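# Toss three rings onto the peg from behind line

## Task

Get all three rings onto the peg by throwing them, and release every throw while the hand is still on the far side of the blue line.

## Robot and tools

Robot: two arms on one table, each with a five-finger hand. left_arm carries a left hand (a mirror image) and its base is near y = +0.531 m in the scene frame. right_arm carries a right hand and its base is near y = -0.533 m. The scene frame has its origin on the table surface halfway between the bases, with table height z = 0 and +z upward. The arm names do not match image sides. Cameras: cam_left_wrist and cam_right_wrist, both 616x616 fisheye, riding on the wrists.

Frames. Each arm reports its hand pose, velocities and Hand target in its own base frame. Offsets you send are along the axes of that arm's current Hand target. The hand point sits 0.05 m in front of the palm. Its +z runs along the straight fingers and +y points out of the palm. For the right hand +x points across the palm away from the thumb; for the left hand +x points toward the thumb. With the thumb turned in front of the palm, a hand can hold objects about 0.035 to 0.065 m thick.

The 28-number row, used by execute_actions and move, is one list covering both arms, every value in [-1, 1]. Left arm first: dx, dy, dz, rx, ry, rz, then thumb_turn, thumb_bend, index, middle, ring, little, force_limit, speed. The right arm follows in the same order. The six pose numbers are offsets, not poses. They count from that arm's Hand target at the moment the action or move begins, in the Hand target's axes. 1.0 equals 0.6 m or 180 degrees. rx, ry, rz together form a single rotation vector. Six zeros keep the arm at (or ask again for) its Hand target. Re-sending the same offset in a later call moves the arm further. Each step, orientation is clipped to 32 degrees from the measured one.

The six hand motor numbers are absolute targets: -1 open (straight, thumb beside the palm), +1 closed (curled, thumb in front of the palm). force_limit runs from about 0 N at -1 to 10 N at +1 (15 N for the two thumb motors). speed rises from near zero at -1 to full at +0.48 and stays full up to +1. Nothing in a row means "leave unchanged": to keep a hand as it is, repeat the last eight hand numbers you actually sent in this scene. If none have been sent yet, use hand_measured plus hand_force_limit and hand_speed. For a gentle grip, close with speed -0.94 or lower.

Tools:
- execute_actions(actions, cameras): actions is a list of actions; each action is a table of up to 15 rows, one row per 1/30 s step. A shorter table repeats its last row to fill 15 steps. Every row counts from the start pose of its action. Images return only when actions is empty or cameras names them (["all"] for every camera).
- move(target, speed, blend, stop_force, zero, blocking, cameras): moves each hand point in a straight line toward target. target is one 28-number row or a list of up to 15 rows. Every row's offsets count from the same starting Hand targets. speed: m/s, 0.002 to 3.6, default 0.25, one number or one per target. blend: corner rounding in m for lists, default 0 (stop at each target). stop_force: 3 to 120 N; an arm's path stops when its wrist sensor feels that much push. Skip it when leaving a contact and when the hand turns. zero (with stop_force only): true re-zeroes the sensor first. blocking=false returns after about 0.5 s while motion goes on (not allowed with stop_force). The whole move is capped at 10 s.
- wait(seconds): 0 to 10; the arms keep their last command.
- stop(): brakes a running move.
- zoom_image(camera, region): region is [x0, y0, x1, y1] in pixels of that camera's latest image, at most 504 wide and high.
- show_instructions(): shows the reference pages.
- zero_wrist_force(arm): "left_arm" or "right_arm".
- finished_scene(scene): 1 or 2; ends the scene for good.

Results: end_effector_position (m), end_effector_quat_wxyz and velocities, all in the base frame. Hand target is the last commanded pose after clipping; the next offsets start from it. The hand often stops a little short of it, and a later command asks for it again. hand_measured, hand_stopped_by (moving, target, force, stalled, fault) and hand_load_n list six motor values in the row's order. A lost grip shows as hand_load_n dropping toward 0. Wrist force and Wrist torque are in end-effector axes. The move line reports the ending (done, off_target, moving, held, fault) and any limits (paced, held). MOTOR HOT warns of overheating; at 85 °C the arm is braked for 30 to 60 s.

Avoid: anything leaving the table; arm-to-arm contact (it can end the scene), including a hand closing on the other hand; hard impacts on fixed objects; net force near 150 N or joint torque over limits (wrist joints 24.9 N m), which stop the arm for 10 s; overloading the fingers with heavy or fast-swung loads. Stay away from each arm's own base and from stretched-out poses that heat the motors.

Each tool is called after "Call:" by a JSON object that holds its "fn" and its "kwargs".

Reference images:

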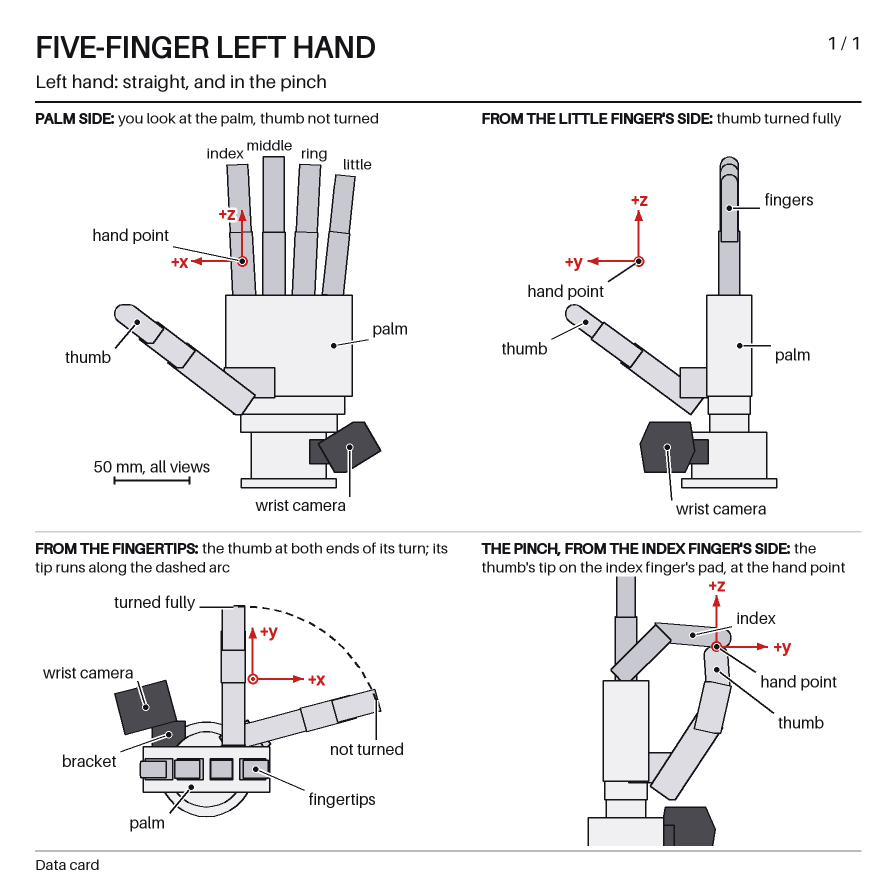

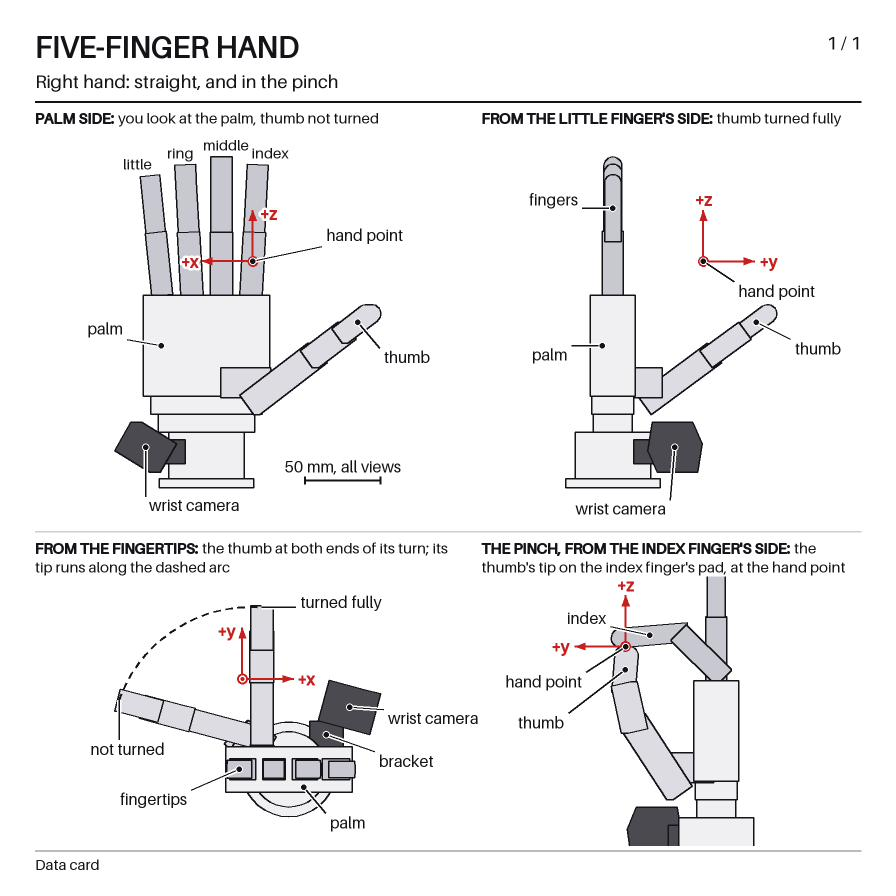

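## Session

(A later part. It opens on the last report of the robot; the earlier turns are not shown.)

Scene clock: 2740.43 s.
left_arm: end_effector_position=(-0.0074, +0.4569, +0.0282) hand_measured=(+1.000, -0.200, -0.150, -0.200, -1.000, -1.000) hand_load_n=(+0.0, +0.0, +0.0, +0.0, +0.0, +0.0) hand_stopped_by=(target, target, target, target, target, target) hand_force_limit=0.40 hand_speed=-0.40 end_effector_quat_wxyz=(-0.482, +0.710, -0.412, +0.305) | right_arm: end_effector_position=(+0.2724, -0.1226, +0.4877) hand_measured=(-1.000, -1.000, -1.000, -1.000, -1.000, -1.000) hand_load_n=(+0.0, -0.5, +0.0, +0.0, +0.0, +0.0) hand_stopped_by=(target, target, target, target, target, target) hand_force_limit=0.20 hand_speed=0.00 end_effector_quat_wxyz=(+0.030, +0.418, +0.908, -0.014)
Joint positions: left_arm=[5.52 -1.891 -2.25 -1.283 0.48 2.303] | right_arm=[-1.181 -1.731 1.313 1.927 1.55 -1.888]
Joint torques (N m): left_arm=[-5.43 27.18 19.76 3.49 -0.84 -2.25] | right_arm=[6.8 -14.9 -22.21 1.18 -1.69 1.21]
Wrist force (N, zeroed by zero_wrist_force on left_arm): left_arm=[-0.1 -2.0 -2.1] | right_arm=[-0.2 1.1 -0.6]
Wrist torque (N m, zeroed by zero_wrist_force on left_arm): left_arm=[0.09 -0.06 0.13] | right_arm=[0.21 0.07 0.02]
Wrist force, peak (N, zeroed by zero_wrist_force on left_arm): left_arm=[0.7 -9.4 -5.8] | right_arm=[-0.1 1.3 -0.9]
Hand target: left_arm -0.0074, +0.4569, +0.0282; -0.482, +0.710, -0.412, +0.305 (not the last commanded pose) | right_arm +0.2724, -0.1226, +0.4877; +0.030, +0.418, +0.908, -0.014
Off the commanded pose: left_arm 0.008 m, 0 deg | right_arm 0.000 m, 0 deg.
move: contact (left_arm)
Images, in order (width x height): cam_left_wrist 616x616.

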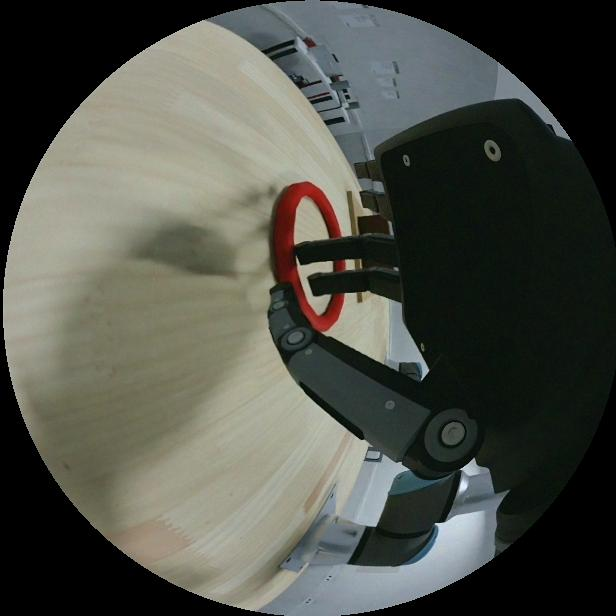

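Call:
{"fn": "move", "kwargs": {"target": [[0.0002,-0.0063,-0.0023,0,0,0,1,-0.2,-0.15,-0.2,-1,-1,0.4,-0.4,0,0,0,0,0,0,-1,-1,-1,-1,-1,-1,0.2,0],[0.0002,-0.0006,-0.018,0,0,0,1,-0.2,-0.15,-0.2,-1,-1,0.4,-0.4,0,0,0,0,0,0,-1,-1,-1,-1,-1,-1,0.2,0]], "speed": 0.05}}

Call:
{"fn": "move", "kwargs": {"target": [-0.0005,0.0196,0.0071,0,0,0,1,-0.2,-0.15,-0.2,-1,-1,0.4,-0.4,0,0,0,0,0,0,-1,-1,-1,-1,-1,-1,0.2,0], "speed": 0.03, "stop_force": 3, "cameras": ["cam_left_wrist"]}}

Call:
{"fn": "zoom_image", "kwargs": {"camera": "cam_left_wrist", "region": [200, 150, 360, 350]}}

Scene clock: 2750.60 s.
left_arm: end_effector_position=(-0.0163, +0.4523, +0.0324) hand_measured=(+1.000, -0.200, -0.150, -0.200, -1.000, -1.000) hand_load_n=(+0.0, +0.0, +0.0, +0.0, +0.0, +0.0) hand_stopped_by=(target, target, target, target, target, target) hand_force_limit=0.40 hand_speed=-0.40 end_effector_quat_wxyz=(-0.482, +0.710, -0.412, +0.305) | right_arm: end_effector_position=(+0.2724, -0.1226, +0.4877) hand_measured=(-1.000, -1.000, -1.000, -1.000, -1.000, -1.000) hand_load_n=(+0.0, +0.0, +0.0, +0.0, +0.0, +0.0) hand_stopped_by=(target, target, target, target, target, target) hand_force_limit=0.20 hand_speed=0.00 end_effector_quat_wxyz=(+0.030, +0.418, +0.908, -0.014)
Joint positions: left_arm=[5.542 -1.879 -2.24 -1.337 0.495 2.339] | right_arm=[-1.181 -1.731 1.313 1.927 1.55 -1.888]
Joint torques (N m): left_arm=[-6.58 22.25 3.86 3.91 -2.33 -2.46] | right_arm=[6.9 -14.92 -22.18 1.15 -1.75 1.21]
Wrist force (N, zeroed by zero_wrist_force on left_arm): left_arm=[0.2 0.1 -1.0] | right_arm=[-0.2 1.0 -0.6]
Wrist torque (N m, zeroed by zero_wrist_force on left_arm): left_arm=[0.09 -0.06 0.09] | right_arm=[0.19 0.06 0.02]
Wrist force, peak (N, zeroed by zero_wrist_force on left_arm): left_arm=[0.1 -2.3 -2.3] | right_arm=[-0.2 1.6 -0.8]
Hand target: left_arm -0.0162, +0.4522, +0.0323; -0.482, +0.710, -0.412, +0.305 | right_arm +0.2724, -0.1226, +0.4877; +0.030, +0.418, +0.908, -0.014
Off the commanded pose: left_arm 0.000 m, 0 deg | right_arm 0.000 m, 0 deg.
move: done

Scene clock: 2751.73 s.
left_arm: end_effector_position=(-0.0162, +0.4522, +0.0280) hand_measured=(+1.000, -0.200, -0.150, -0.200, -1.000, -1.000) hand_load_n=(+0.0, +0.0, +0.0, +0.5, +0.0, +0.0) hand_stopped_by=(target, target, target, target, target, target) hand_force_limit=0.40 hand_speed=-0.40 end_effector_quat_wxyz=(-0.482, +0.710, -0.412, +0.305) | right_arm: end_effector_position=(+0.2724, -0.1226, +0.4877) hand_measured=(-1.000, -1.000, -1.000, -1.000, -1.000, -1.000) hand_load_n=(+0.0, +0.0, +0.0, +0.0, +0.0, +0.0) hand_stopped_by=(target, target, target, target, target, target) hand_force_limit=0.20 hand_speed=0.00 end_effector_quat_wxyz=(+0.030, +0.418, +0.908, -0.014)
Joint positions: left_arm=[5.542 -1.889 -2.242 -1.324 0.495 2.339] | right_arm=[-1.181 -1.731 1.313 1.927 1.55 -1.888]
Joint torques (N m): left_arm=[-7.09 20.85 19.74 3.69 0.21 -2.15] | right_arm=[7 -14.67 -22.09 1.15 -1.77 1.2]
Wrist force (N, zeroed by zero_wrist_force on left_arm): left_arm=[0.5 -2.9 -2.3] | right_arm=[-0.3 1.1 -0.5]
Wrist torque (N m, zeroed by zero_wrist_force on left_arm): left_arm=[0.10 -0.08 0.14] | right_arm=[0.20 0.07 0.02]
Wrist force, peak (N, zeroed by zero_wrist_force on left_arm): left_arm=[1.6 -13.7 -8.0] | right_arm=[-0.1 1.4 -0.9]
Hand target: left_arm -0.0162, +0.4522, +0.0280; -0.482, +0.710, -0.412, +0.305 (not the last commanded pose) | right_arm +0.2724, -0.1226, +0.4877; +0.030, +0.418, +0.908, -0.014
Off the commanded pose: left_arm 0.008 m, 0 deg | right_arm 0.000 m, 0 deg.
move: contact (left_arm)
Images, in order (width x height): cam_left_wrist 616x616.

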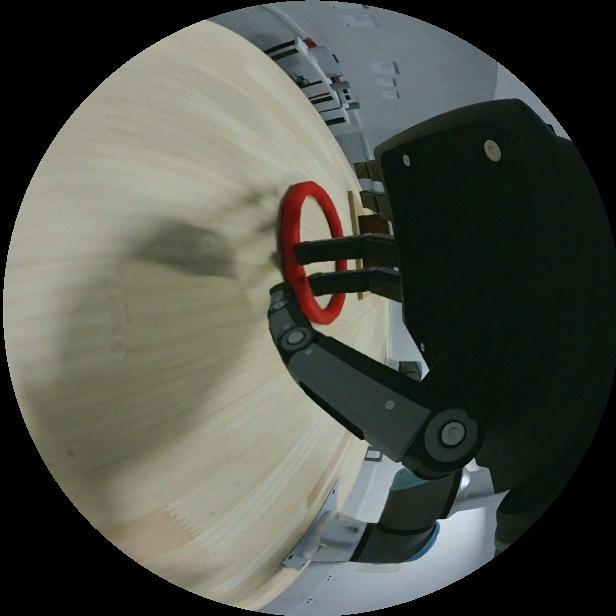

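Scaled by 2.520 from the camera's 616x616 image, which has a finer 880x880 frame.

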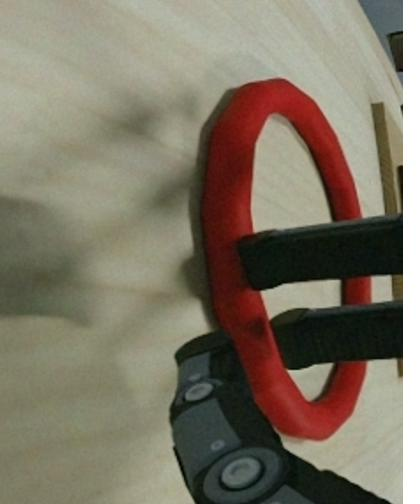

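Call:
{"fn": "move", "kwargs": {"target": [[0.0003,-0.0094,-0.0034,0,0,0,1,-0.3,-0.3,-0.35,-1,-1,0.4,-0.4,0,0,0,0,0,0,-1,-1,-1,-1,-1,-1,0.2,0],[-0.0105,-0.0153,0.012,0,0,0,1,-0.3,-0.3,-0.35,-1,-1,0.4,-0.4,0,0,0,0,0,0,-1,-1,-1,-1,-1,-1,0.2,0]], "speed": 0.05}}

Call:
{"fn": "move", "kwargs": {"target": [-0.0006,0.02115,0.0077,0,0,0,1,-0.3,-0.3,-0.35,-1,-1,0.4,-0.4,0,0,0,0,0,0,-1,-1,-1,-1,-1,-1,0.2,0], "speed": 0.03, "stop_force": 3, "cameras": ["cam_left_wrist"]}}

Call:
{"fn": "zoom_image", "kwargs": {"camera": "cam_left_wrist", "region": [200, 150, 360, 350]}}

Scene clock: 2771.50 s.
left_arm: end_effector_position=(-0.0105, +0.4627, +0.0338) hand_measured=(+1.000, -0.300, -0.300, -0.350, -1.000, -1.000) hand_load_n=(+0.0, +0.0, +0.0, +0.0, +0.0, +0.0) hand_stopped_by=(target, target, target, target, target, target) hand_force_limit=0.40 hand_speed=-0.40 end_effector_quat_wxyz=(-0.482, +0.710, -0.412, +0.305) | right_arm: end_effector_position=(+0.2724, -0.1226, +0.4877) hand_measured=(-1.000, -1.000, -1.000, -1.000, -1.000, -1.000) hand_load_n=(+0.0, +0.0, +0.0, +0.0, +0.0, +0.0) hand_stopped_by=(target, target, target, target, target, target) hand_force_limit=0.20 hand_speed=0.00 end_effector_quat_wxyz=(+0.030, +0.418, +0.908, -0.014)
Joint positions: left_arm=[5.515 -1.889 -2.23 -1.299 0.477 2.295] | right_arm=[-1.181 -1.731 1.313 1.927 1.55 -1.888]
Joint torques (N m): left_arm=[5.17 42.7 5.52 -0.64 0.19 2.61] | right_arm=[7.14 -14.8 -22.29 1.21 -1.78 1.21]
Wrist force (N, zeroed by zero_wrist_force on left_arm): left_arm=[0.2 0.0 -1.0] | right_arm=[0.0 1.3 -0.9]
Wrist torque (N m, zeroed by zero_wrist_force on left_arm): left_arm=[0.08 -0.05 -0.09] | right_arm=[0.26 0.03 0.04]
Wrist force, peak (N, zeroed by zero_wrist_force on left_arm): left_arm=[0.5 -3.2 -2.4] | right_arm=[0.3 1.4 -1.0]
Hand target: left_arm -0.0105, +0.4626, +0.0338; -0.482, +0.710, -0.412, +0.305 | right_arm +0.2724, -0.1226, +0.4877; +0.030, +0.418, +0.908, -0.014
Off the commanded pose: left_arm 0.000 m, 0 deg | right_arm 0.000 m, 0 deg.
move: done

Scene clock: 2772.87 s.
left_arm: end_effector_position=(-0.0105, +0.4625, +0.0231) hand_measured=(+1.000, -0.300, -0.300, -0.350, -1.000, -1.000) hand_load_n=(+0.0, +0.0, +0.0, +1.5, +0.0, +0.0) hand_stopped_by=(target, target, target, target, target, target) hand_force_limit=0.40 hand_speed=-0.40 end_effector_quat_wxyz=(-0.482, +0.710, -0.412, +0.305) | right_arm: end_effector_position=(+0.2724, -0.1226, +0.4877) hand_measured=(-1.000, -1.000, -1.000, -1.000, -1.000, -1.000) hand_load_n=(+0.0, +0.0, +0.0, +0.0, +0.0, +0.0) hand_stopped_by=(target, target, target, target, target, target) hand_force_limit=0.20 hand_speed=0.00 end_effector_quat_wxyz=(+0.030, +0.418, +0.908, -0.014)
Joint positions: left_arm=[5.516 -1.915 -2.236 -1.267 0.477 2.296] | right_arm=[-1.181 -1.731 1.313 1.927 1.55 -1.888]
Joint torques (N m): left_arm=[-4.74 21.41 19.97 3.94 -0.19 -0.83] | right_arm=[7.11 -14.76 -22.31 1.15 -1.8 1.24]
Wrist force (N, zeroed by zero_wrist_force on left_arm): left_arm=[0.4 -1.8 -0.9] | right_arm=[-0.1 1.0 -0.6]
Wrist torque (N m, zeroed by zero_wrist_force on left_arm): left_arm=[0.12 -0.02 -0.04] | right_arm=[0.19 0.05 0.02]
Wrist force, peak (N, zeroed by zero_wrist_force on left_arm): left_arm=[1.4 -9.6 -4.7] | right_arm=[-0.3 1.3 -1.0]
Hand target: left_arm -0.0105, +0.4625, +0.0231; -0.482, +0.710, -0.412, +0.305 (not the last commanded pose) | right_arm +0.2724, -0.1226, +0.4877; +0.030, +0.418, +0.908, -0.014
Off the commanded pose: left_arm 0.003 m, 0 deg | right_arm 0.000 m, 0 deg.
move: contact (left_arm)
Images, in order (width x height): cam_left_wrist 616x616.

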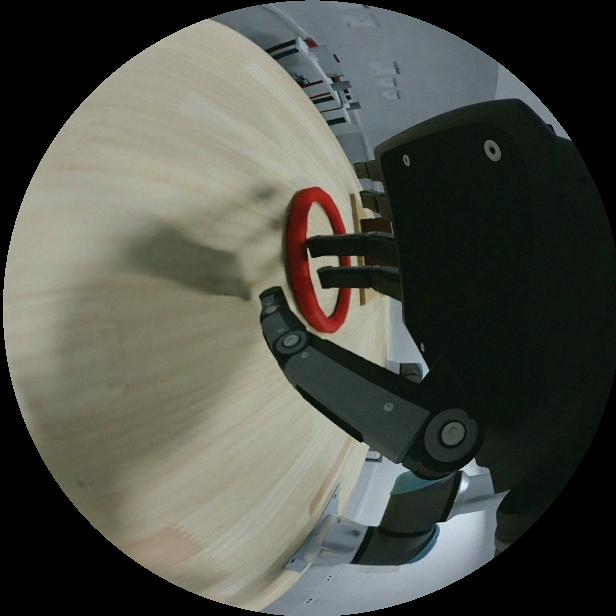

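Scaled by 2.520 from the camera's 616x616 image, which has a finer 880x880 frame.

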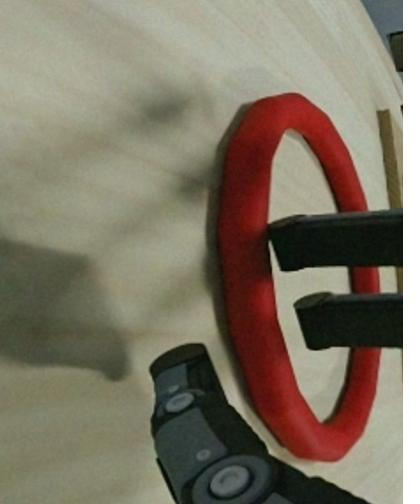

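Call:
{"fn": "move", "kwargs": {"target": [[0.0002,-0.0063,-0.0023,0,0,0,1,-0.3,-0.3,-0.35,-1,-1,0.4,-0.4,0,0,0,0,0,0,-1,-1,-1,-1,-1,-1,0.2,0],[0.0042,-0.0142,0.0198,0,0,0,1,-0.3,-0.3,-0.35,-1,-1,0.4,-0.4,0,0,0,0,0,0,-1,-1,-1,-1,-1,-1,0.2,0],[0.0039,-0.0039,0.0236,0,0,0,1,-0.3,-0.3,-0.35,-1,-1,0.4,-0.4,0,0,0,0,0,0,-1,-1,-1,-1,-1,-1,0.2,0]], "speed": 0.04, "stop_force": 4, "cameras": ["cam_left_wrist"]}}

Call:
{"fn": "zoom_image", "kwargs": {"camera": "cam_left_wrist", "region": [200, 150, 360, 350]}}

Scene clock: 2783.60 s.
left_arm: end_effector_position=(+0.0031, +0.4670, +0.0204) hand_measured=(+1.000, -0.300, -0.300, -0.350, -1.000, -1.000) hand_load_n=(+0.0, +0.0, +0.0, +0.0, +0.0, +0.0) hand_stopped_by=(target, target, target, target, target, target) hand_force_limit=0.40 hand_speed=-0.40 end_effector_quat_wxyz=(-0.482, +0.710, -0.412, +0.305) | right_arm: end_effector_position=(+0.2724, -0.1226, +0.4877) hand_measured=(-1.000, -1.000, -1.000, -1.000, -1.000, -1.000) hand_load_n=(+0.0, +0.0, +0.0, +0.0, +0.0, +0.0) hand_stopped_by=(target, target, target, target, target, target) hand_force_limit=0.20 hand_speed=0.00 end_effector_quat_wxyz=(+0.030, +0.418, +0.908, -0.014)
Joint positions: left_arm=[5.486 -1.923 -2.253 -1.196 0.458 2.245] | right_arm=[-1.181 -1.731 1.313 1.927 1.55 -1.888]
Joint torques (N m): left_arm=[5.83 42.91 20.09 -0.59 -0.04 -2.04] | right_arm=[7.16 -14.81 -22.49 1.14 -1.82 1.3]
Wrist force (N, zeroed by zero_wrist_force on left_arm): left_arm=[0.1 0.2 -0.9] | right_arm=[0.1 1.4 -0.7]
Wrist torque (N m, zeroed by zero_wrist_force on left_arm): left_arm=[0.11 -0.04 -0.08] | right_arm=[0.25 0.03 0.04]
Wrist force, peak (N, zeroed by zero_wrist_force on left_arm): left_arm=[0.5 -2.1 -1.1] | right_arm=[-0.3 1.5 -0.9]
Hand target: left_arm +0.0031, +0.4670, +0.0204; -0.482, +0.710, -0.412, +0.305 | right_arm +0.2724, -0.1226, +0.4877; +0.030, +0.418, +0.908, -0.014
Off the commanded pose: left_arm 0.000 m, 0 deg | right_arm 0.000 m, 0 deg.
move: done
Images, in order (width x height): cam_left_wrist 616x616.

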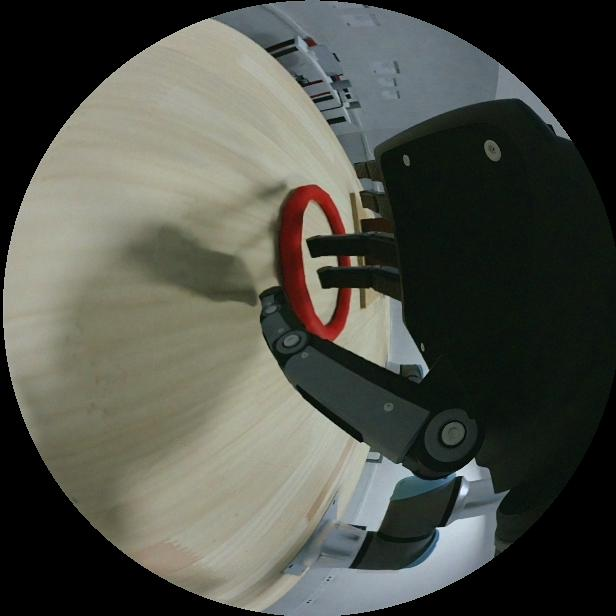

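Scaled by 2.520 from the camera's 616x616 image, which has a finer 880x880 frame.

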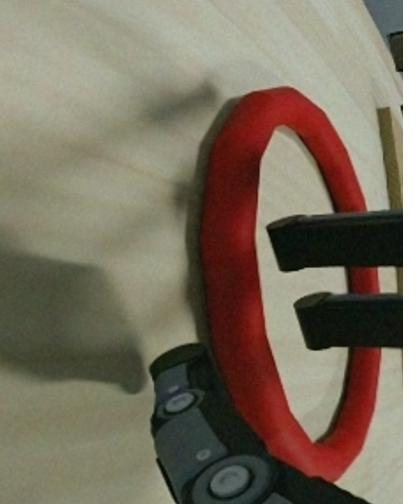

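Call:
{"fn": "move", "kwargs": {"target": [[0.0067,0,0,0,0,0,1,-0.3,-0.3,-0.35,-1,-1,0.4,-0.6,0,0,0,0,0,0,-1,-1,-1,-1,-1,-1,0.2,0],[0.0067,0,0,0,0,0,1,-0.2,-0.3,-0.35,-1,-1,0.4,-0.6,0,0,0,0,0,0,-1,-1,-1,-1,-1,-1,0.2,0]], "speed": 0.04, "cameras": ["cam_left_wrist"]}}

Call:
{"fn": "zoom_image", "kwargs": {"camera": "cam_left_wrist", "region": [200, 150, 360, 350]}}

Call:
{"fn": "move", "kwargs": {"target": [0,0,0,0,0,0,1,-0.2,0.4,0.4,-1,-1,0.42,-0.9,0,0,0,0,0,0,-1,-1,-1,-1,-1,-1,0.2,0], "cameras": ["cam_left_wrist"]}}

Call:
{"fn": "zoom_image", "kwargs": {"camera": "cam_left_wrist", "region": [200, 150, 360, 350]}}

Scene clock: 2795.17 s.
left_arm: end_effector_position=(+0.0049, +0.4635, +0.0206) hand_measured=(+1.000, -0.200, -0.300, -0.350, -1.000, -1.000) hand_load_n=(+0.0, +0.0, -0.5, +0.0, +0.0, +0.0) hand_stopped_by=(target, target, target, target, target, target) hand_force_limit=0.40 hand_speed=-0.60 end_effector_quat_wxyz=(-0.482, +0.710, -0.412, +0.305) | right_arm: end_effector_position=(+0.2724, -0.1226, +0.4877) hand_measured=(-1.000, -1.000, -1.000, -1.000, -1.000, -1.000) hand_load_n=(+0.0, +0.0, +0.0, +0.0, +0.0, +0.0) hand_stopped_by=(target, target, target, target, target, target) hand_force_limit=0.20 hand_speed=0.00 end_effector_quat_wxyz=(+0.030, +0.418, +0.908, -0.014)
Joint positions: left_arm=[5.488 -1.916 -2.264 -1.197 0.46 2.249] | right_arm=[-1.181 -1.731 1.313 1.927 1.55 -1.888]
Joint torques (N m): left_arm=[-3.79 19.69 19.91 0.46 -1.63 -1.81] | right_arm=[7.06 -15.18 -21.65 1.2 -1.78 1.2]
Wrist force (N, zeroed by zero_wrist_force on left_arm): left_arm=[0.1 0.1 -0.9] | right_arm=[-0.1 1.2 -0.6]
Wrist torque (N m, zeroed by zero_wrist_force on left_arm): left_arm=[0.09 -0.03 -0.09] | right_arm=[0.22 0.06 0.02]
Wrist force, peak (N, zeroed by zero_wrist_force on left_arm): left_arm=[0.2 0.3 -1.4] | right_arm=[0.0 1.6 -0.7]
Hand target: left_arm +0.0050, +0.4635, +0.0206; -0.482, +0.710, -0.412, +0.305 | right_arm +0.2724, -0.1226, +0.4877; +0.030, +0.418, +0.908, -0.014
Off the commanded pose: left_arm 0.000 m, 0 deg | right_arm 0.000 m, 0 deg.
move: done
Images, in order (width x height): cam_left_wrist 616x616.

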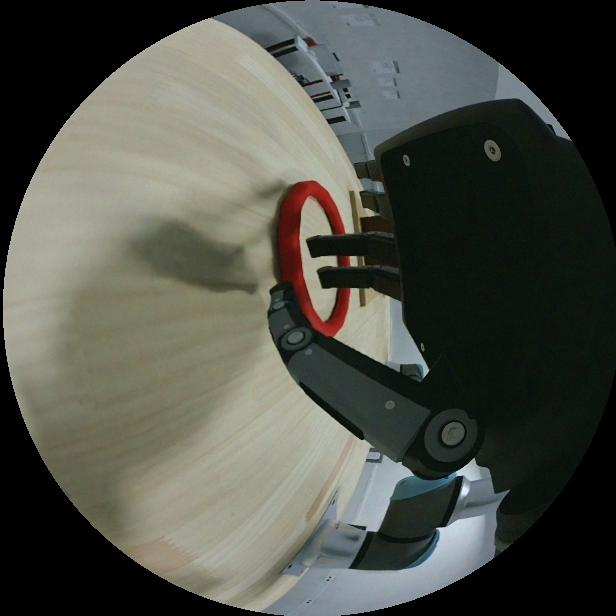

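Scaled by 2.520 from the camera's 616x616 image, which has a finer 880x880 frame.

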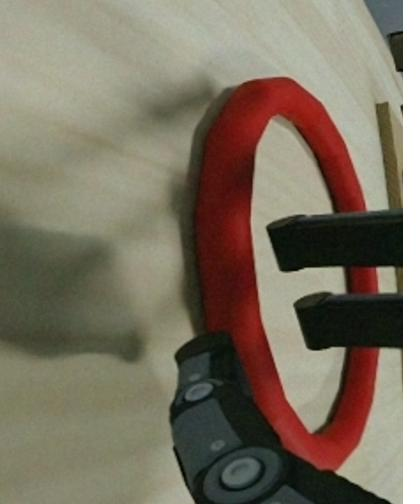

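Scene clock: 2797.10 s.
left_arm: end_effector_position=(+0.0050, +0.4635, +0.0206) hand_measured=(+1.000, -0.202, +0.164, +0.094, -1.000, -1.000) hand_load_n=(+1.5, +5.0, +7.0, +7.5, +0.0, +0.0) hand_stopped_by=(target, target, force, force, target, target) hand_force_limit=0.42 hand_speed=-0.90 end_effector_quat_wxyz=(-0.482, +0.710, -0.412, +0.305) | right_arm: end_effector_position=(+0.2724, -0.1226, +0.4877) hand_measured=(-1.000, -1.000, -1.000, -1.000, -1.000, -1.000) hand_load_n=(+0.0, +0.0, +0.0, +0.0, +0.0, +0.0) hand_stopped_by=(target, target, target, target, target, target) hand_force_limit=0.20 hand_speed=0.00 end_effector_quat_wxyz=(+0.030, +0.418, +0.908, -0.014)
Joint positions: left_arm=[5.488 -1.916 -2.264 -1.197 0.46 2.249] | right_arm=[-1.181 -1.731 1.313 1.927 1.55 -1.888]
Joint torques (N m): left_arm=[-5.29 18.38 19.12 3.02 -1.22 -1.98] | right_arm=[6.95 -14.7 -22.17 1.17 -1.88 1.24]
Wrist force (N, zeroed by zero_wrist_force on left_arm): left_arm=[0.3 -5.4 -2.3] | right_arm=[0.2 1.4 -0.8]
Wrist torque (N m, zeroed by zero_wrist_force on left_arm): left_arm=[-0.10 -0.05 -0.07] | right_arm=[0.26 0.01 0.04]
Wrist force, peak (N, zeroed by zero_wrist_force on left_arm): left_arm=[0.3 -5.4 -2.3] | right_arm=[0.2 1.4 -0.8]
Hand target: left_arm +0.0050, +0.4635, +0.0206; -0.482, +0.710, -0.412, +0.305 | right_arm +0.2724, -0.1226, +0.4877; +0.030, +0.418, +0.908, -0.014
Off the commanded pose: left_arm 0.000 m, 0 deg | right_arm 0.000 m, 0 deg.
move: done
Images, in order (width x height): cam_left_wrist 616x616.

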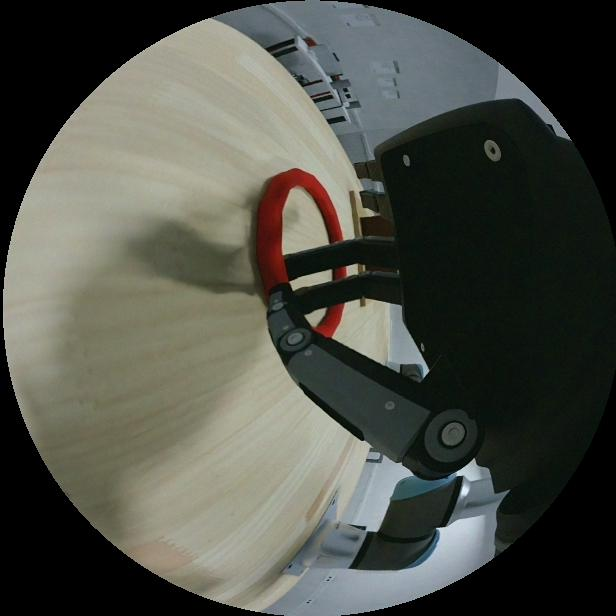

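Scaled by 2.520 from the camera's 616x616 image, which has a finer 880x880 frame.

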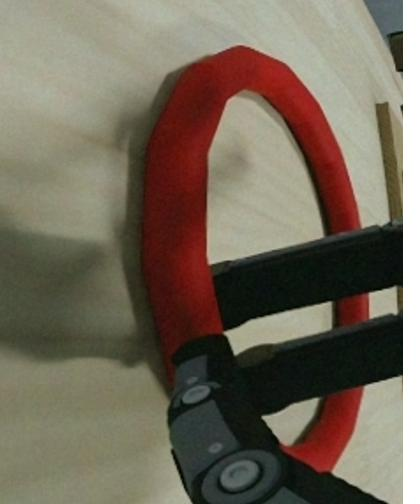

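Call:
{"fn": "wait", "kwargs": {"seconds": 0, "cameras": ["cam_right_wrist"]}}

Call:
{"fn": "zoom_image", "kwargs": {"camera": "cam_right_wrist", "region": [270, 340, 390, 460]}}

Scene clock: 2842.10 s.
left_arm: end_effector_position=(+0.0050, +0.4635, +0.0206) hand_measured=(+1.000, -0.202, +0.164, +0.094, -1.000, -1.000) hand_load_n=(+1.5, +5.0, +7.0, +7.5, -0.5, +0.0) hand_stopped_by=(target, target, force, force, target, target) hand_force_limit=0.42 hand_speed=-0.90 end_effector_quat_wxyz=(-0.482, +0.710, -0.412, +0.305) | right_arm: end_effector_position=(+0.2724, -0.1226, +0.4877) hand_measured=(-1.000, -1.000, -1.000, -1.000, -1.000, -1.000) hand_load_n=(+0.0, +0.0, +0.0, +0.0, +0.0, +0.0) hand_stopped_by=(target, target, target, target, target, target) hand_force_limit=0.20 hand_speed=0.00 end_effector_quat_wxyz=(+0.030, +0.418, +0.908, -0.014)
Joint positions: left_arm=[5.488 -1.916 -2.264 -1.197 0.46 2.249] | right_arm=[-1.181 -1.731 1.313 1.927 1.55 -1.888]
Joint torques (N m): left_arm=[-4.43 37.35 4.94 3 0.51 -2.13] | right_arm=[6.9 -15 -22.49 1.12 -1.76 1.19]
Wrist force (N, zeroed by zero_wrist_force on left_arm): left_arm=[0.4 -5.4 -2.5] | right_arm=[-0.2 1.3 -0.7]
Wrist torque (N m, zeroed by zero_wrist_force on left_arm): left_arm=[-0.08 -0.05 -0.07] | right_arm=[0.24 0.07 0.03]
Wrist force, peak (N, zeroed by zero_wrist_force on left_arm): left_arm=[0.5 -5.7 -2.4] | right_arm=[-0.3 1.4 -1.0]
Hand target: left_arm +0.0050, +0.4635, +0.0206; -0.482, +0.710, -0.412, +0.305 | right_arm +0.2724, -0.1226, +0.4877; +0.030, +0.418, +0.908, -0.014
Off the commanded pose: left_arm 0.000 m, 0 deg | right_arm 0.000 m, 0 deg.
Images, in order (width x height): cam_right_wrist 616x616.

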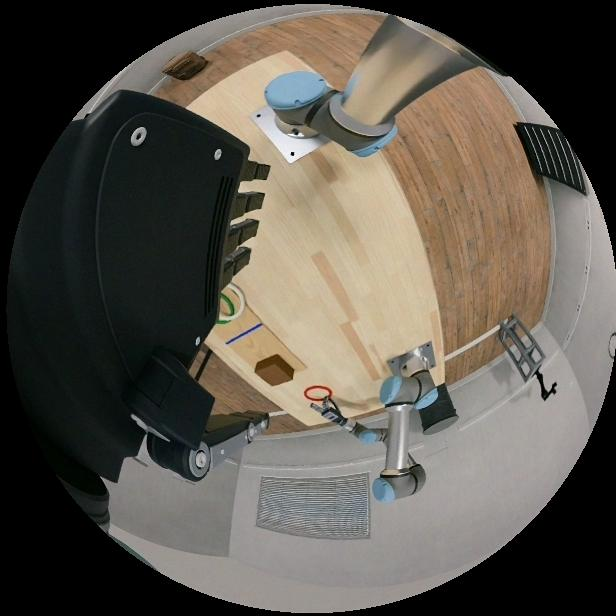

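Scaled by 4.200 from the camera's 616x616 image, which has a finer 880x880 frame.

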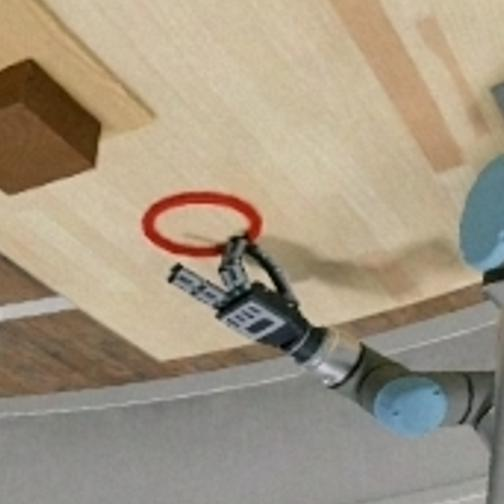

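Call:
{"fn": "execute_actions", "kwargs": {"actions": [], "cameras": ["cam_left_wrist","cam_right_wrist"]}}

Scene clock: 2899.93 s.
left_arm: end_effector_position=(+0.0050, +0.4635, +0.0206) hand_measured=(+1.000, -0.202, +0.164, +0.094, -1.000, -1.000) hand_load_n=(+1.5, +5.0, +7.0, +7.5, +0.0, +0.0) hand_stopped_by=(target, target, force, force, target, target) hand_force_limit=0.42 hand_speed=-0.90 end_effector_quat_wxyz=(-0.482, +0.710, -0.412, +0.305) | right_arm: end_effector_position=(+0.2724, -0.1226, +0.4877) hand_measured=(-1.000, -1.000, -1.000, -1.000, -1.000, -1.000) hand_load_n=(+0.0, +0.0, +0.0, +0.0, +0.0, +0.0) hand_stopped_by=(target, target, target, target, target, target) hand_force_limit=0.20 hand_speed=0.00 end_effector_quat_wxyz=(+0.030, +0.418, +0.908, -0.014)
Joint positions: left_arm=[5.488 -1.916 -2.264 -1.197 0.46 2.249] | right_arm=[-1.181 -1.731 1.313 1.927 1.55 -1.888]
Joint velocities: within noise
Joint torques (N m): left_arm=[-5.56 37.41 4.94 3.07 -0.03 -2.02] | right_arm=[6.95 -14.62 -22.03 1.17 -1.86 1.19]
Wrist force (N, zeroed by zero_wrist_force on left_arm): left_arm=[0.4 -5.2 -2.5] | right_arm=[-0.1 1.4 -0.8]
Wrist torque (N m, zeroed by zero_wrist_force on left_arm): left_arm=[-0.05 -0.06 -0.07] | right_arm=[0.26 0.04 0.03]
Wrist force, peak (N, zeroed by zero_wrist_force on left_arm): left_arm=[0.2 -5.7 -2.5] | right_arm=[-0.2 1.6 -1.0]
Hand target: left_arm +0.0050, +0.4635, +0.0206; -0.482, +0.710, -0.412, +0.305 | right_arm +0.2724, -0.1226, +0.4877; +0.030, +0.418, +0.908, -0.014
Off the commanded pose: left_arm 0.000 m, 0 deg | right_arm 0.000 m, 0 deg.

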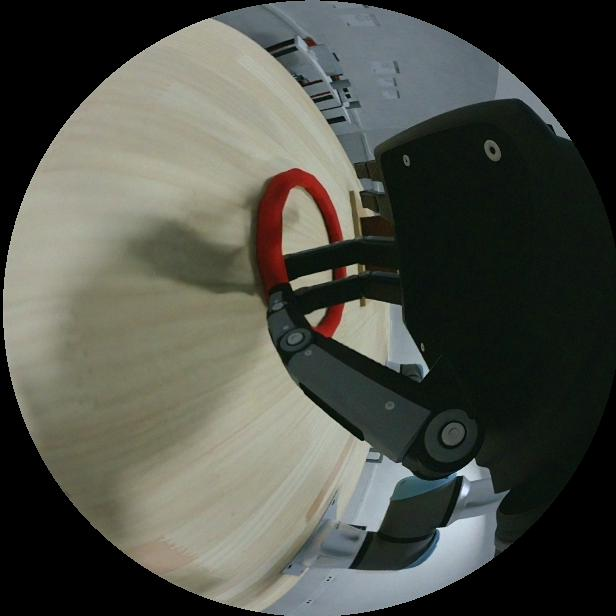

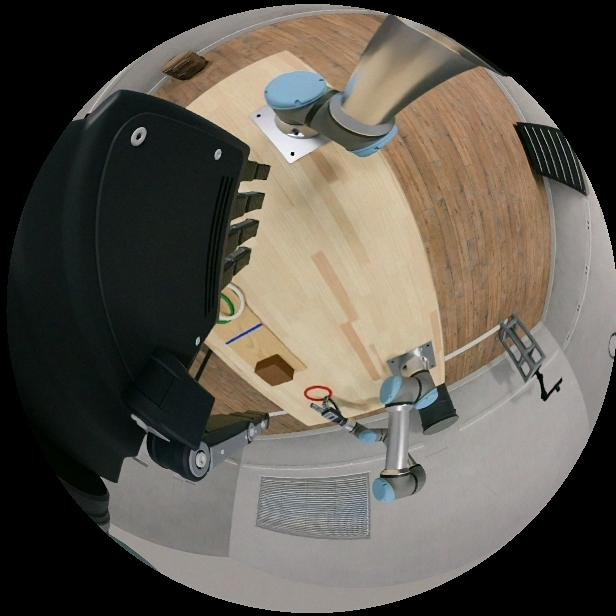

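Call:
{"fn": "zoom_image", "kwargs": {"camera": "cam_left_wrist", "region": [220, 150, 380, 360]}}

Call:
{"fn": "zoom_image", "kwargs": {"camera": "cam_right_wrist", "region": [290, 370, 350, 430]}}

Scaled by 2.400 from the camera's 616x616 image, which has a finer 880x880 frame.

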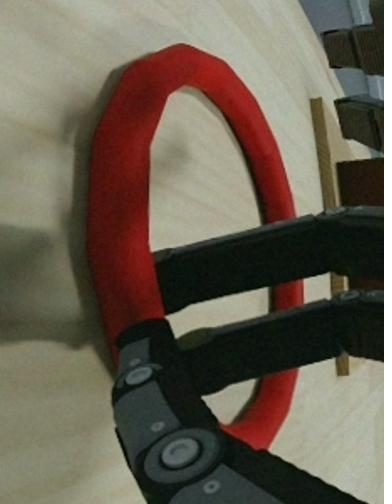

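Scaled by 8.400 from the camera's 616x616 image, which has a finer 880x880 frame.

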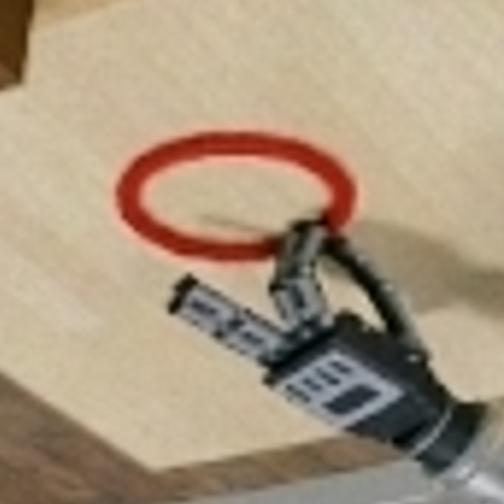

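Call:
{"fn": "move", "kwargs": {"target": [0.0002, -0.0078, -0.0029, 0, 0, 0, 1, -0.2, 0.4, 0.4, -1, -1, 0.42, -0.9, 0, 0, 0, 0, 0, 0, -1, -1, -1, -1, -1, -1, 0.2, 0], "speed": 0.05, "cameras": ["cam_left_wrist"]}}

Call:
{"fn": "zoom_image", "kwargs": {"camera": "cam_left_wrist", "region": [220, 150, 380, 360]}}

Scene clock: 2912.77 s.
left_arm: end_effector_position=(+0.0049, +0.4635, +0.0257) hand_measured=(+1.000, -0.200, +0.164, +0.094, -1.000, -1.000) hand_load_n=(+0.0, +0.0, +0.0, +0.0, -0.5, +0.0) hand_stopped_by=(target, target, force, force, target, target) hand_force_limit=0.42 hand_speed=-0.90 end_effector_quat_wxyz=(-0.482, +0.710, -0.412, +0.305) | right_arm: end_effector_position=(+0.2724, -0.1226, +0.4877) hand_measured=(-1.000, -1.000, -1.000, -1.000, -1.000, -1.000) hand_load_n=(+0.0, +0.0, +0.0, +0.0, +0.0, +0.0) hand_stopped_by=(target, target, target, target, target, target) hand_force_limit=0.20 hand_speed=0.00 end_effector_quat_wxyz=(+0.030, +0.418, +0.908, -0.014)
Joint positions: left_arm=[5.488 -1.902 -2.261 -1.213 0.46 2.249] | right_arm=[-1.181 -1.731 1.313 1.927 1.55 -1.888]
Joint torques (N m): left_arm=[-4.3 22.21 17.12 2.63 -1.74 -1.41] | right_arm=[7.18 -14.96 -22.22 1.14 -1.79 1.19]
Wrist force (N, zeroed by zero_wrist_force on left_arm): left_arm=[0.0 0.2 -1.0] | right_arm=[-0.2 1.2 -0.8]
Wrist torque (N m, zeroed by zero_wrist_force on left_arm): left_arm=[0.11 -0.02 -0.10] | right_arm=[0.23 0.07 0.02]
Wrist force, peak (N, zeroed by zero_wrist_force on left_arm): left_arm=[0.3 -5.6 -2.6] | right_arm=[-0.4 1.4 -0.9]
Hand target: left_arm +0.0049, +0.4635, +0.0256; -0.482, +0.710, -0.412, +0.305 | right_arm +0.2724, -0.1226, +0.4877; +0.030, +0.418, +0.908, -0.014
Off the commanded pose: left_arm 0.000 m, 0 deg | right_arm 0.000 m, 0 deg.
move: done
Images, in order (width x height): cam_left_wrist 616x616.

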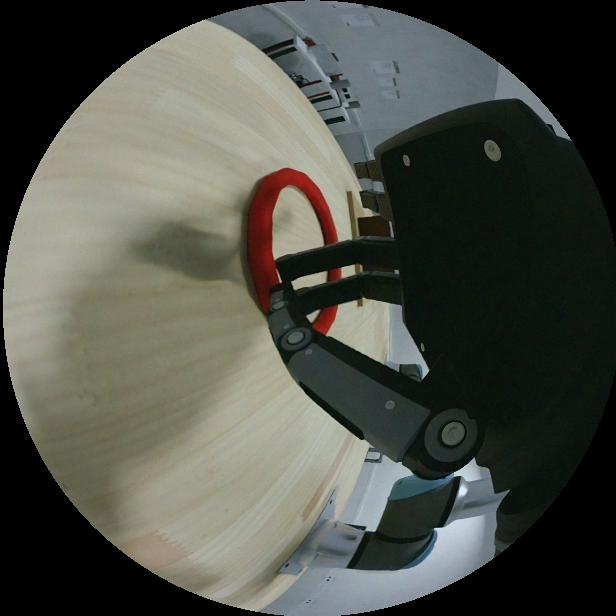

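Scaled by 2.400 from the camera's 616x616 image, which has a finer 880x880 frame.

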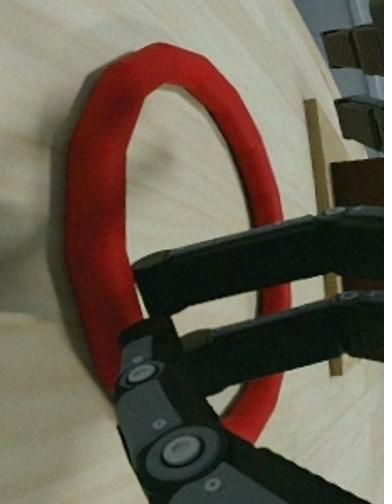

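Call:
{"fn": "move", "kwargs": {"target": [0, 0, 0, 0, 0, 0, 1, -0.3, -0.3, -0.35, -1, -1, 0.4, -0.5, 0, 0, 0, 0, 0, 0, -1, -1, -1, -1, -1, -1, 0.2, 0], "speed": 0.05}}

Call:
{"fn": "move", "kwargs": {"target": [0.0006, -0.0189, -0.0211, 0, 0, 0, 1, -0.3, -0.3, -0.35, -1, -1, 0.4, -0.5, 0, 0, 0, 0, 0, 0, -1, -1, -1, -1, -1, -1, 0.2, 0], "speed": 0.05, "cameras": ["cam_left_wrist"]}}

Call:
{"fn": "zoom_image", "kwargs": {"camera": "cam_left_wrist", "region": [200, 150, 360, 350]}}

Scene clock: 2954.27 s.
left_arm: end_effector_position=(+0.0049, +0.4635, +0.0256) hand_measured=(+1.000, -0.300, -0.300, -0.350, -1.000, -1.000) hand_load_n=(+0.0, +0.0, +0.0, -0.5, +0.0, +0.0) hand_stopped_by=(target, target, target, target, target, target) hand_force_limit=0.40 hand_speed=-0.50 end_effector_quat_wxyz=(-0.482, +0.710, -0.412, +0.305) | right_arm: end_effector_position=(+0.2724, -0.1226, +0.4877) hand_measured=(-1.000, -1.000, -1.000, -1.000, -1.000, -1.000) hand_load_n=(+0.0, +0.0, +0.0, +0.0, +0.0, +0.0) hand_stopped_by=(target, target, target, target, target, target) hand_force_limit=0.20 hand_speed=0.00 end_effector_quat_wxyz=(+0.030, +0.418, +0.908, -0.014)
Joint positions: left_arm=[5.488 -1.903 -2.261 -1.213 0.46 2.249] | right_arm=[-1.181 -1.731 1.313 1.927 1.55 -1.888]
Joint torques (N m): left_arm=[3.39 18.1 4.69 3.85 -2.33 1.96] | right_arm=[7.1 -14.63 -21.98 1.14 -1.83 1.19]
Wrist force (N, zeroed by zero_wrist_force on left_arm): left_arm=[0.0 0.3 -1.2] | right_arm=[-0.3 0.9 -0.9]
Wrist torque (N m, zeroed by zero_wrist_force on left_arm): left_arm=[0.12 -0.04 -0.10] | right_arm=[0.20 0.08 0.01]
Wrist force, peak (N, zeroed by zero_wrist_force on left_arm): left_arm=[0.1 0.1 -1.5] | right_arm=[-0.2 1.4 -1.1]
Hand target: left_arm +0.0049, +0.4635, +0.0256; -0.482, +0.710, -0.412, +0.305 | right_arm +0.2724, -0.1226, +0.4877; +0.030, +0.418, +0.908, -0.014
Off the commanded pose: left_arm 0.000 m, 0 deg | right_arm 0.000 m, 0 deg.
move: done

Scene clock: 2955.07 s.
left_arm: end_effector_position=(-0.0023, +0.4600, +0.0407) hand_measured=(+1.000, -0.300, -0.300, -0.350, -1.000, -1.000) hand_load_n=(+0.0, +0.0, +0.0, +0.0, +0.0, +0.0) hand_stopped_by=(target, target, target, target, target, target) hand_force_limit=0.40 hand_speed=-0.50 end_effector_quat_wxyz=(-0.482, +0.710, -0.412, +0.305) | right_arm: end_effector_position=(+0.2724, -0.1226, +0.4877) hand_measured=(-1.000, -1.000, -1.000, -1.000, -1.000, -1.000) hand_load_n=(+0.0, +0.0, +0.0, +0.0, +0.0, +0.0) hand_stopped_by=(target, target, target, target, target, target) hand_force_limit=0.20 hand_speed=0.00 end_effector_quat_wxyz=(+0.030, +0.418, +0.908, -0.014)
Joint positions: left_arm=[5.506 -1.862 -2.246 -1.296 0.471 2.28] | right_arm=[-1.181 -1.731 1.313 1.927 1.55 -1.888]
Joint torques (N m): left_arm=[-6.95 16.69 4.77 3.99 -2.39 -2.11] | right_arm=[7.17 -14.9 -22.39 1.18 -1.79 1.2]
Wrist force (N, zeroed by zero_wrist_force on left_arm): left_arm=[0.2 0.3 -1.2] | right_arm=[-0.2 1.1 -0.8]
Wrist torque (N m, zeroed by zero_wrist_force on left_arm): left_arm=[0.13 -0.05 -0.09] | right_arm=[0.21 0.07 0.02]
Wrist force, peak (N, zeroed by zero_wrist_force on left_arm): left_arm=[0.1 -0.1 -1.6] | right_arm=[0.0 1.5 -1.0]
Hand target: left_arm -0.0021, +0.4600, +0.0406; -0.482, +0.710, -0.412, +0.305 | right_arm +0.2724, -0.1226, +0.4877; +0.030, +0.418, +0.908, -0.014
Off the commanded pose: left_arm 0.000 m, 0 deg | right_arm 0.000 m, 0 deg.
move: done
Images, in order (width x height): cam_left_wrist 616x616.

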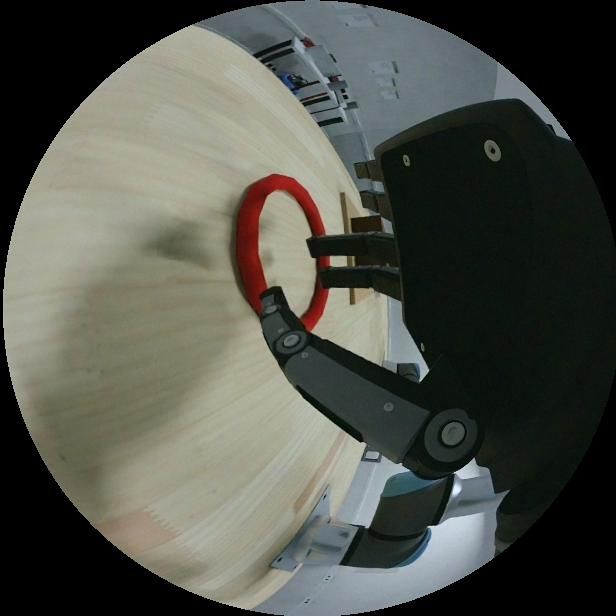

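Scaled by 2.520 from the camera's 616x616 image, which has a finer 880x880 frame.

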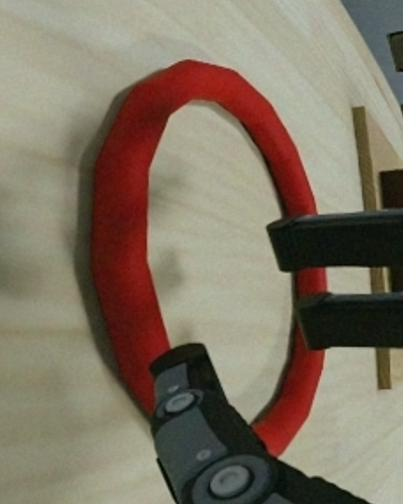

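Call:
{"fn": "move", "kwargs": {"target": [-0.0128, -0.0127, -0.0245, 0, 0, 0, 1, -0.3, -0.3, -0.35, -1, -1, 0.4, -0.5, 0, 0, 0, 0, 0, 0, -1, -1, -1, -1, -1, -1, 0.2, 0], "speed": 0.06}}

Call:
{"fn": "move", "kwargs": {"target": [-0.0005, 0.0313, 0.0114, 0, 0, 0, 1, -0.3, -0.3, -0.35, -1, -1, 0.4, -0.5, 0, 0, 0, 0, 0, 0, -1, -1, -1, -1, -1, -1, 0.2, 0], "speed": 0.04, "stop_force": 3, "cameras": ["cam_left_wrist"]}}

Call:
{"fn": "zoom_image", "kwargs": {"camera": "cam_left_wrist", "region": [200, 150, 360, 350]}}

Scene clock: 2976.57 s.
left_arm: end_effector_position=(-0.0159, +0.4619, +0.0527) hand_measured=(+1.000, -0.300, -0.300, -0.350, -1.000, -1.000) hand_load_n=(+0.0, +0.0, +0.0, +0.0, +0.0, +0.0) hand_stopped_by=(target, target, target, target, target, target) hand_force_limit=0.40 hand_speed=-0.50 end_effector_quat_wxyz=(-0.482, +0.710, -0.412, +0.305) | right_arm: end_effector_position=(+0.2724, -0.1226, +0.4877) hand_measured=(-1.000, -1.000, -1.000, -1.000, -1.000, -1.000) hand_load_n=(+0.0, +0.0, +0.0, +0.0, +0.0, +0.0) hand_stopped_by=(target, target, target, target, target, target) hand_force_limit=0.20 hand_speed=0.00 end_effector_quat_wxyz=(+0.030, +0.418, +0.908, -0.014)
Joint positions: left_arm=[5.525 -1.846 -2.209 -1.377 0.483 2.312] | right_arm=[-1.181 -1.731 1.313 1.927 1.55 -1.888]
Joint torques (N m): left_arm=[-7.23 17.51 5.65 4.05 -2.43 -2.26] | right_arm=[6.86 -14.93 -22.12 1.12 -1.84 1.26]
Wrist force (N, zeroed by zero_wrist_force on left_arm): left_arm=[0.2 0.3 -1.2] | right_arm=[-0.4 1.1 -0.4]
Wrist torque (N m, zeroed by zero_wrist_force on left_arm): left_arm=[0.13 -0.08 -0.09] | right_arm=[0.20 0.09 0.01]
Wrist force, peak (N, zeroed by zero_wrist_force on left_arm): left_arm=[0.1 0.0 -1.5] | right_arm=[-0.3 1.5 -0.8]
Hand target: left_arm -0.0157, +0.4619, +0.0526; -0.482, +0.710, -0.412, +0.305 | right_arm +0.2724, -0.1226, +0.4877; +0.030, +0.418, +0.908, -0.014
Off the commanded pose: left_arm 0.000 m, 0 deg | right_arm 0.000 m, 0 deg.
move: done

Scene clock: 2978.10 s.
left_arm: end_effector_position=(-0.0157, +0.4614, +0.0326) hand_measured=(+1.000, -0.300, -0.300, -0.350, -1.000, -1.000) hand_load_n=(+0.0, +0.0, +0.0, +0.0, +0.0, -0.5) hand_stopped_by=(target, target, target, target, target, target) hand_force_limit=0.40 hand_speed=-0.50 end_effector_quat_wxyz=(-0.482, +0.710, -0.412, +0.305) | right_arm: end_effector_position=(+0.2724, -0.1226, +0.4877) hand_measured=(-1.000, -1.000, -1.000, -1.000, -1.000, -1.000) hand_load_n=(+0.0, +0.0, +0.0, +0.0, +0.0, +0.0) hand_stopped_by=(target, target, target, target, target, target) hand_force_limit=0.20 hand_speed=0.00 end_effector_quat_wxyz=(+0.030, +0.418, +0.908, -0.014)
Joint positions: left_arm=[5.526 -1.893 -2.223 -1.317 0.484 2.313] | right_arm=[-1.181 -1.731 1.313 1.927 1.55 -1.888]
Joint torques (N m): left_arm=[-3.15 42.94 20.72 -0.72 -2.19 -2.3] | right_arm=[7.05 -14.48 -21.97 1.16 -1.81 1.17]
Wrist force (N, zeroed by zero_wrist_force on left_arm): left_arm=[0.1 0.4 -1.2] | right_arm=[-0.1 1.2 -0.6]
Wrist torque (N m, zeroed by zero_wrist_force on left_arm): left_arm=[0.15 -0.06 -0.10] | right_arm=[0.21 0.05 0.03]
Wrist force, peak (N, zeroed by zero_wrist_force on left_arm): left_arm=[0.2 0.4 -1.3] | right_arm=[-0.2 1.4 -0.8]
Hand target: left_arm -0.0157, +0.4614, +0.0326; -0.482, +0.710, -0.412, +0.305 | right_arm +0.2724, -0.1226, +0.4877; +0.030, +0.418, +0.908, -0.014
Off the commanded pose: left_arm 0.000 m, 0 deg | right_arm 0.000 m, 0 deg.
move: done
Images, in order (width x height): cam_left_wrist 616x616.

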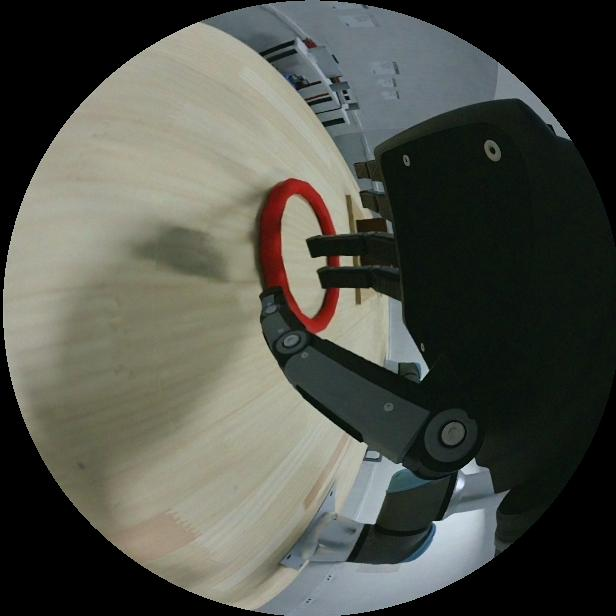

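Scaled by 2.520 from the camera's 616x616 image, which has a finer 880x880 frame.

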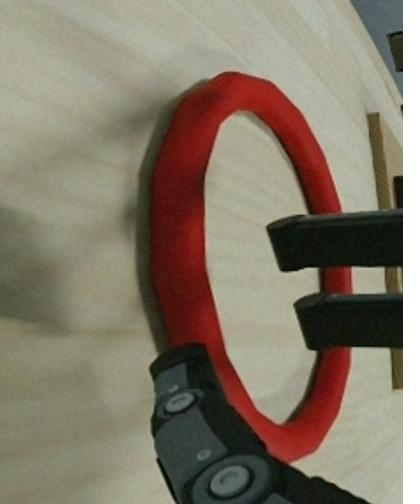

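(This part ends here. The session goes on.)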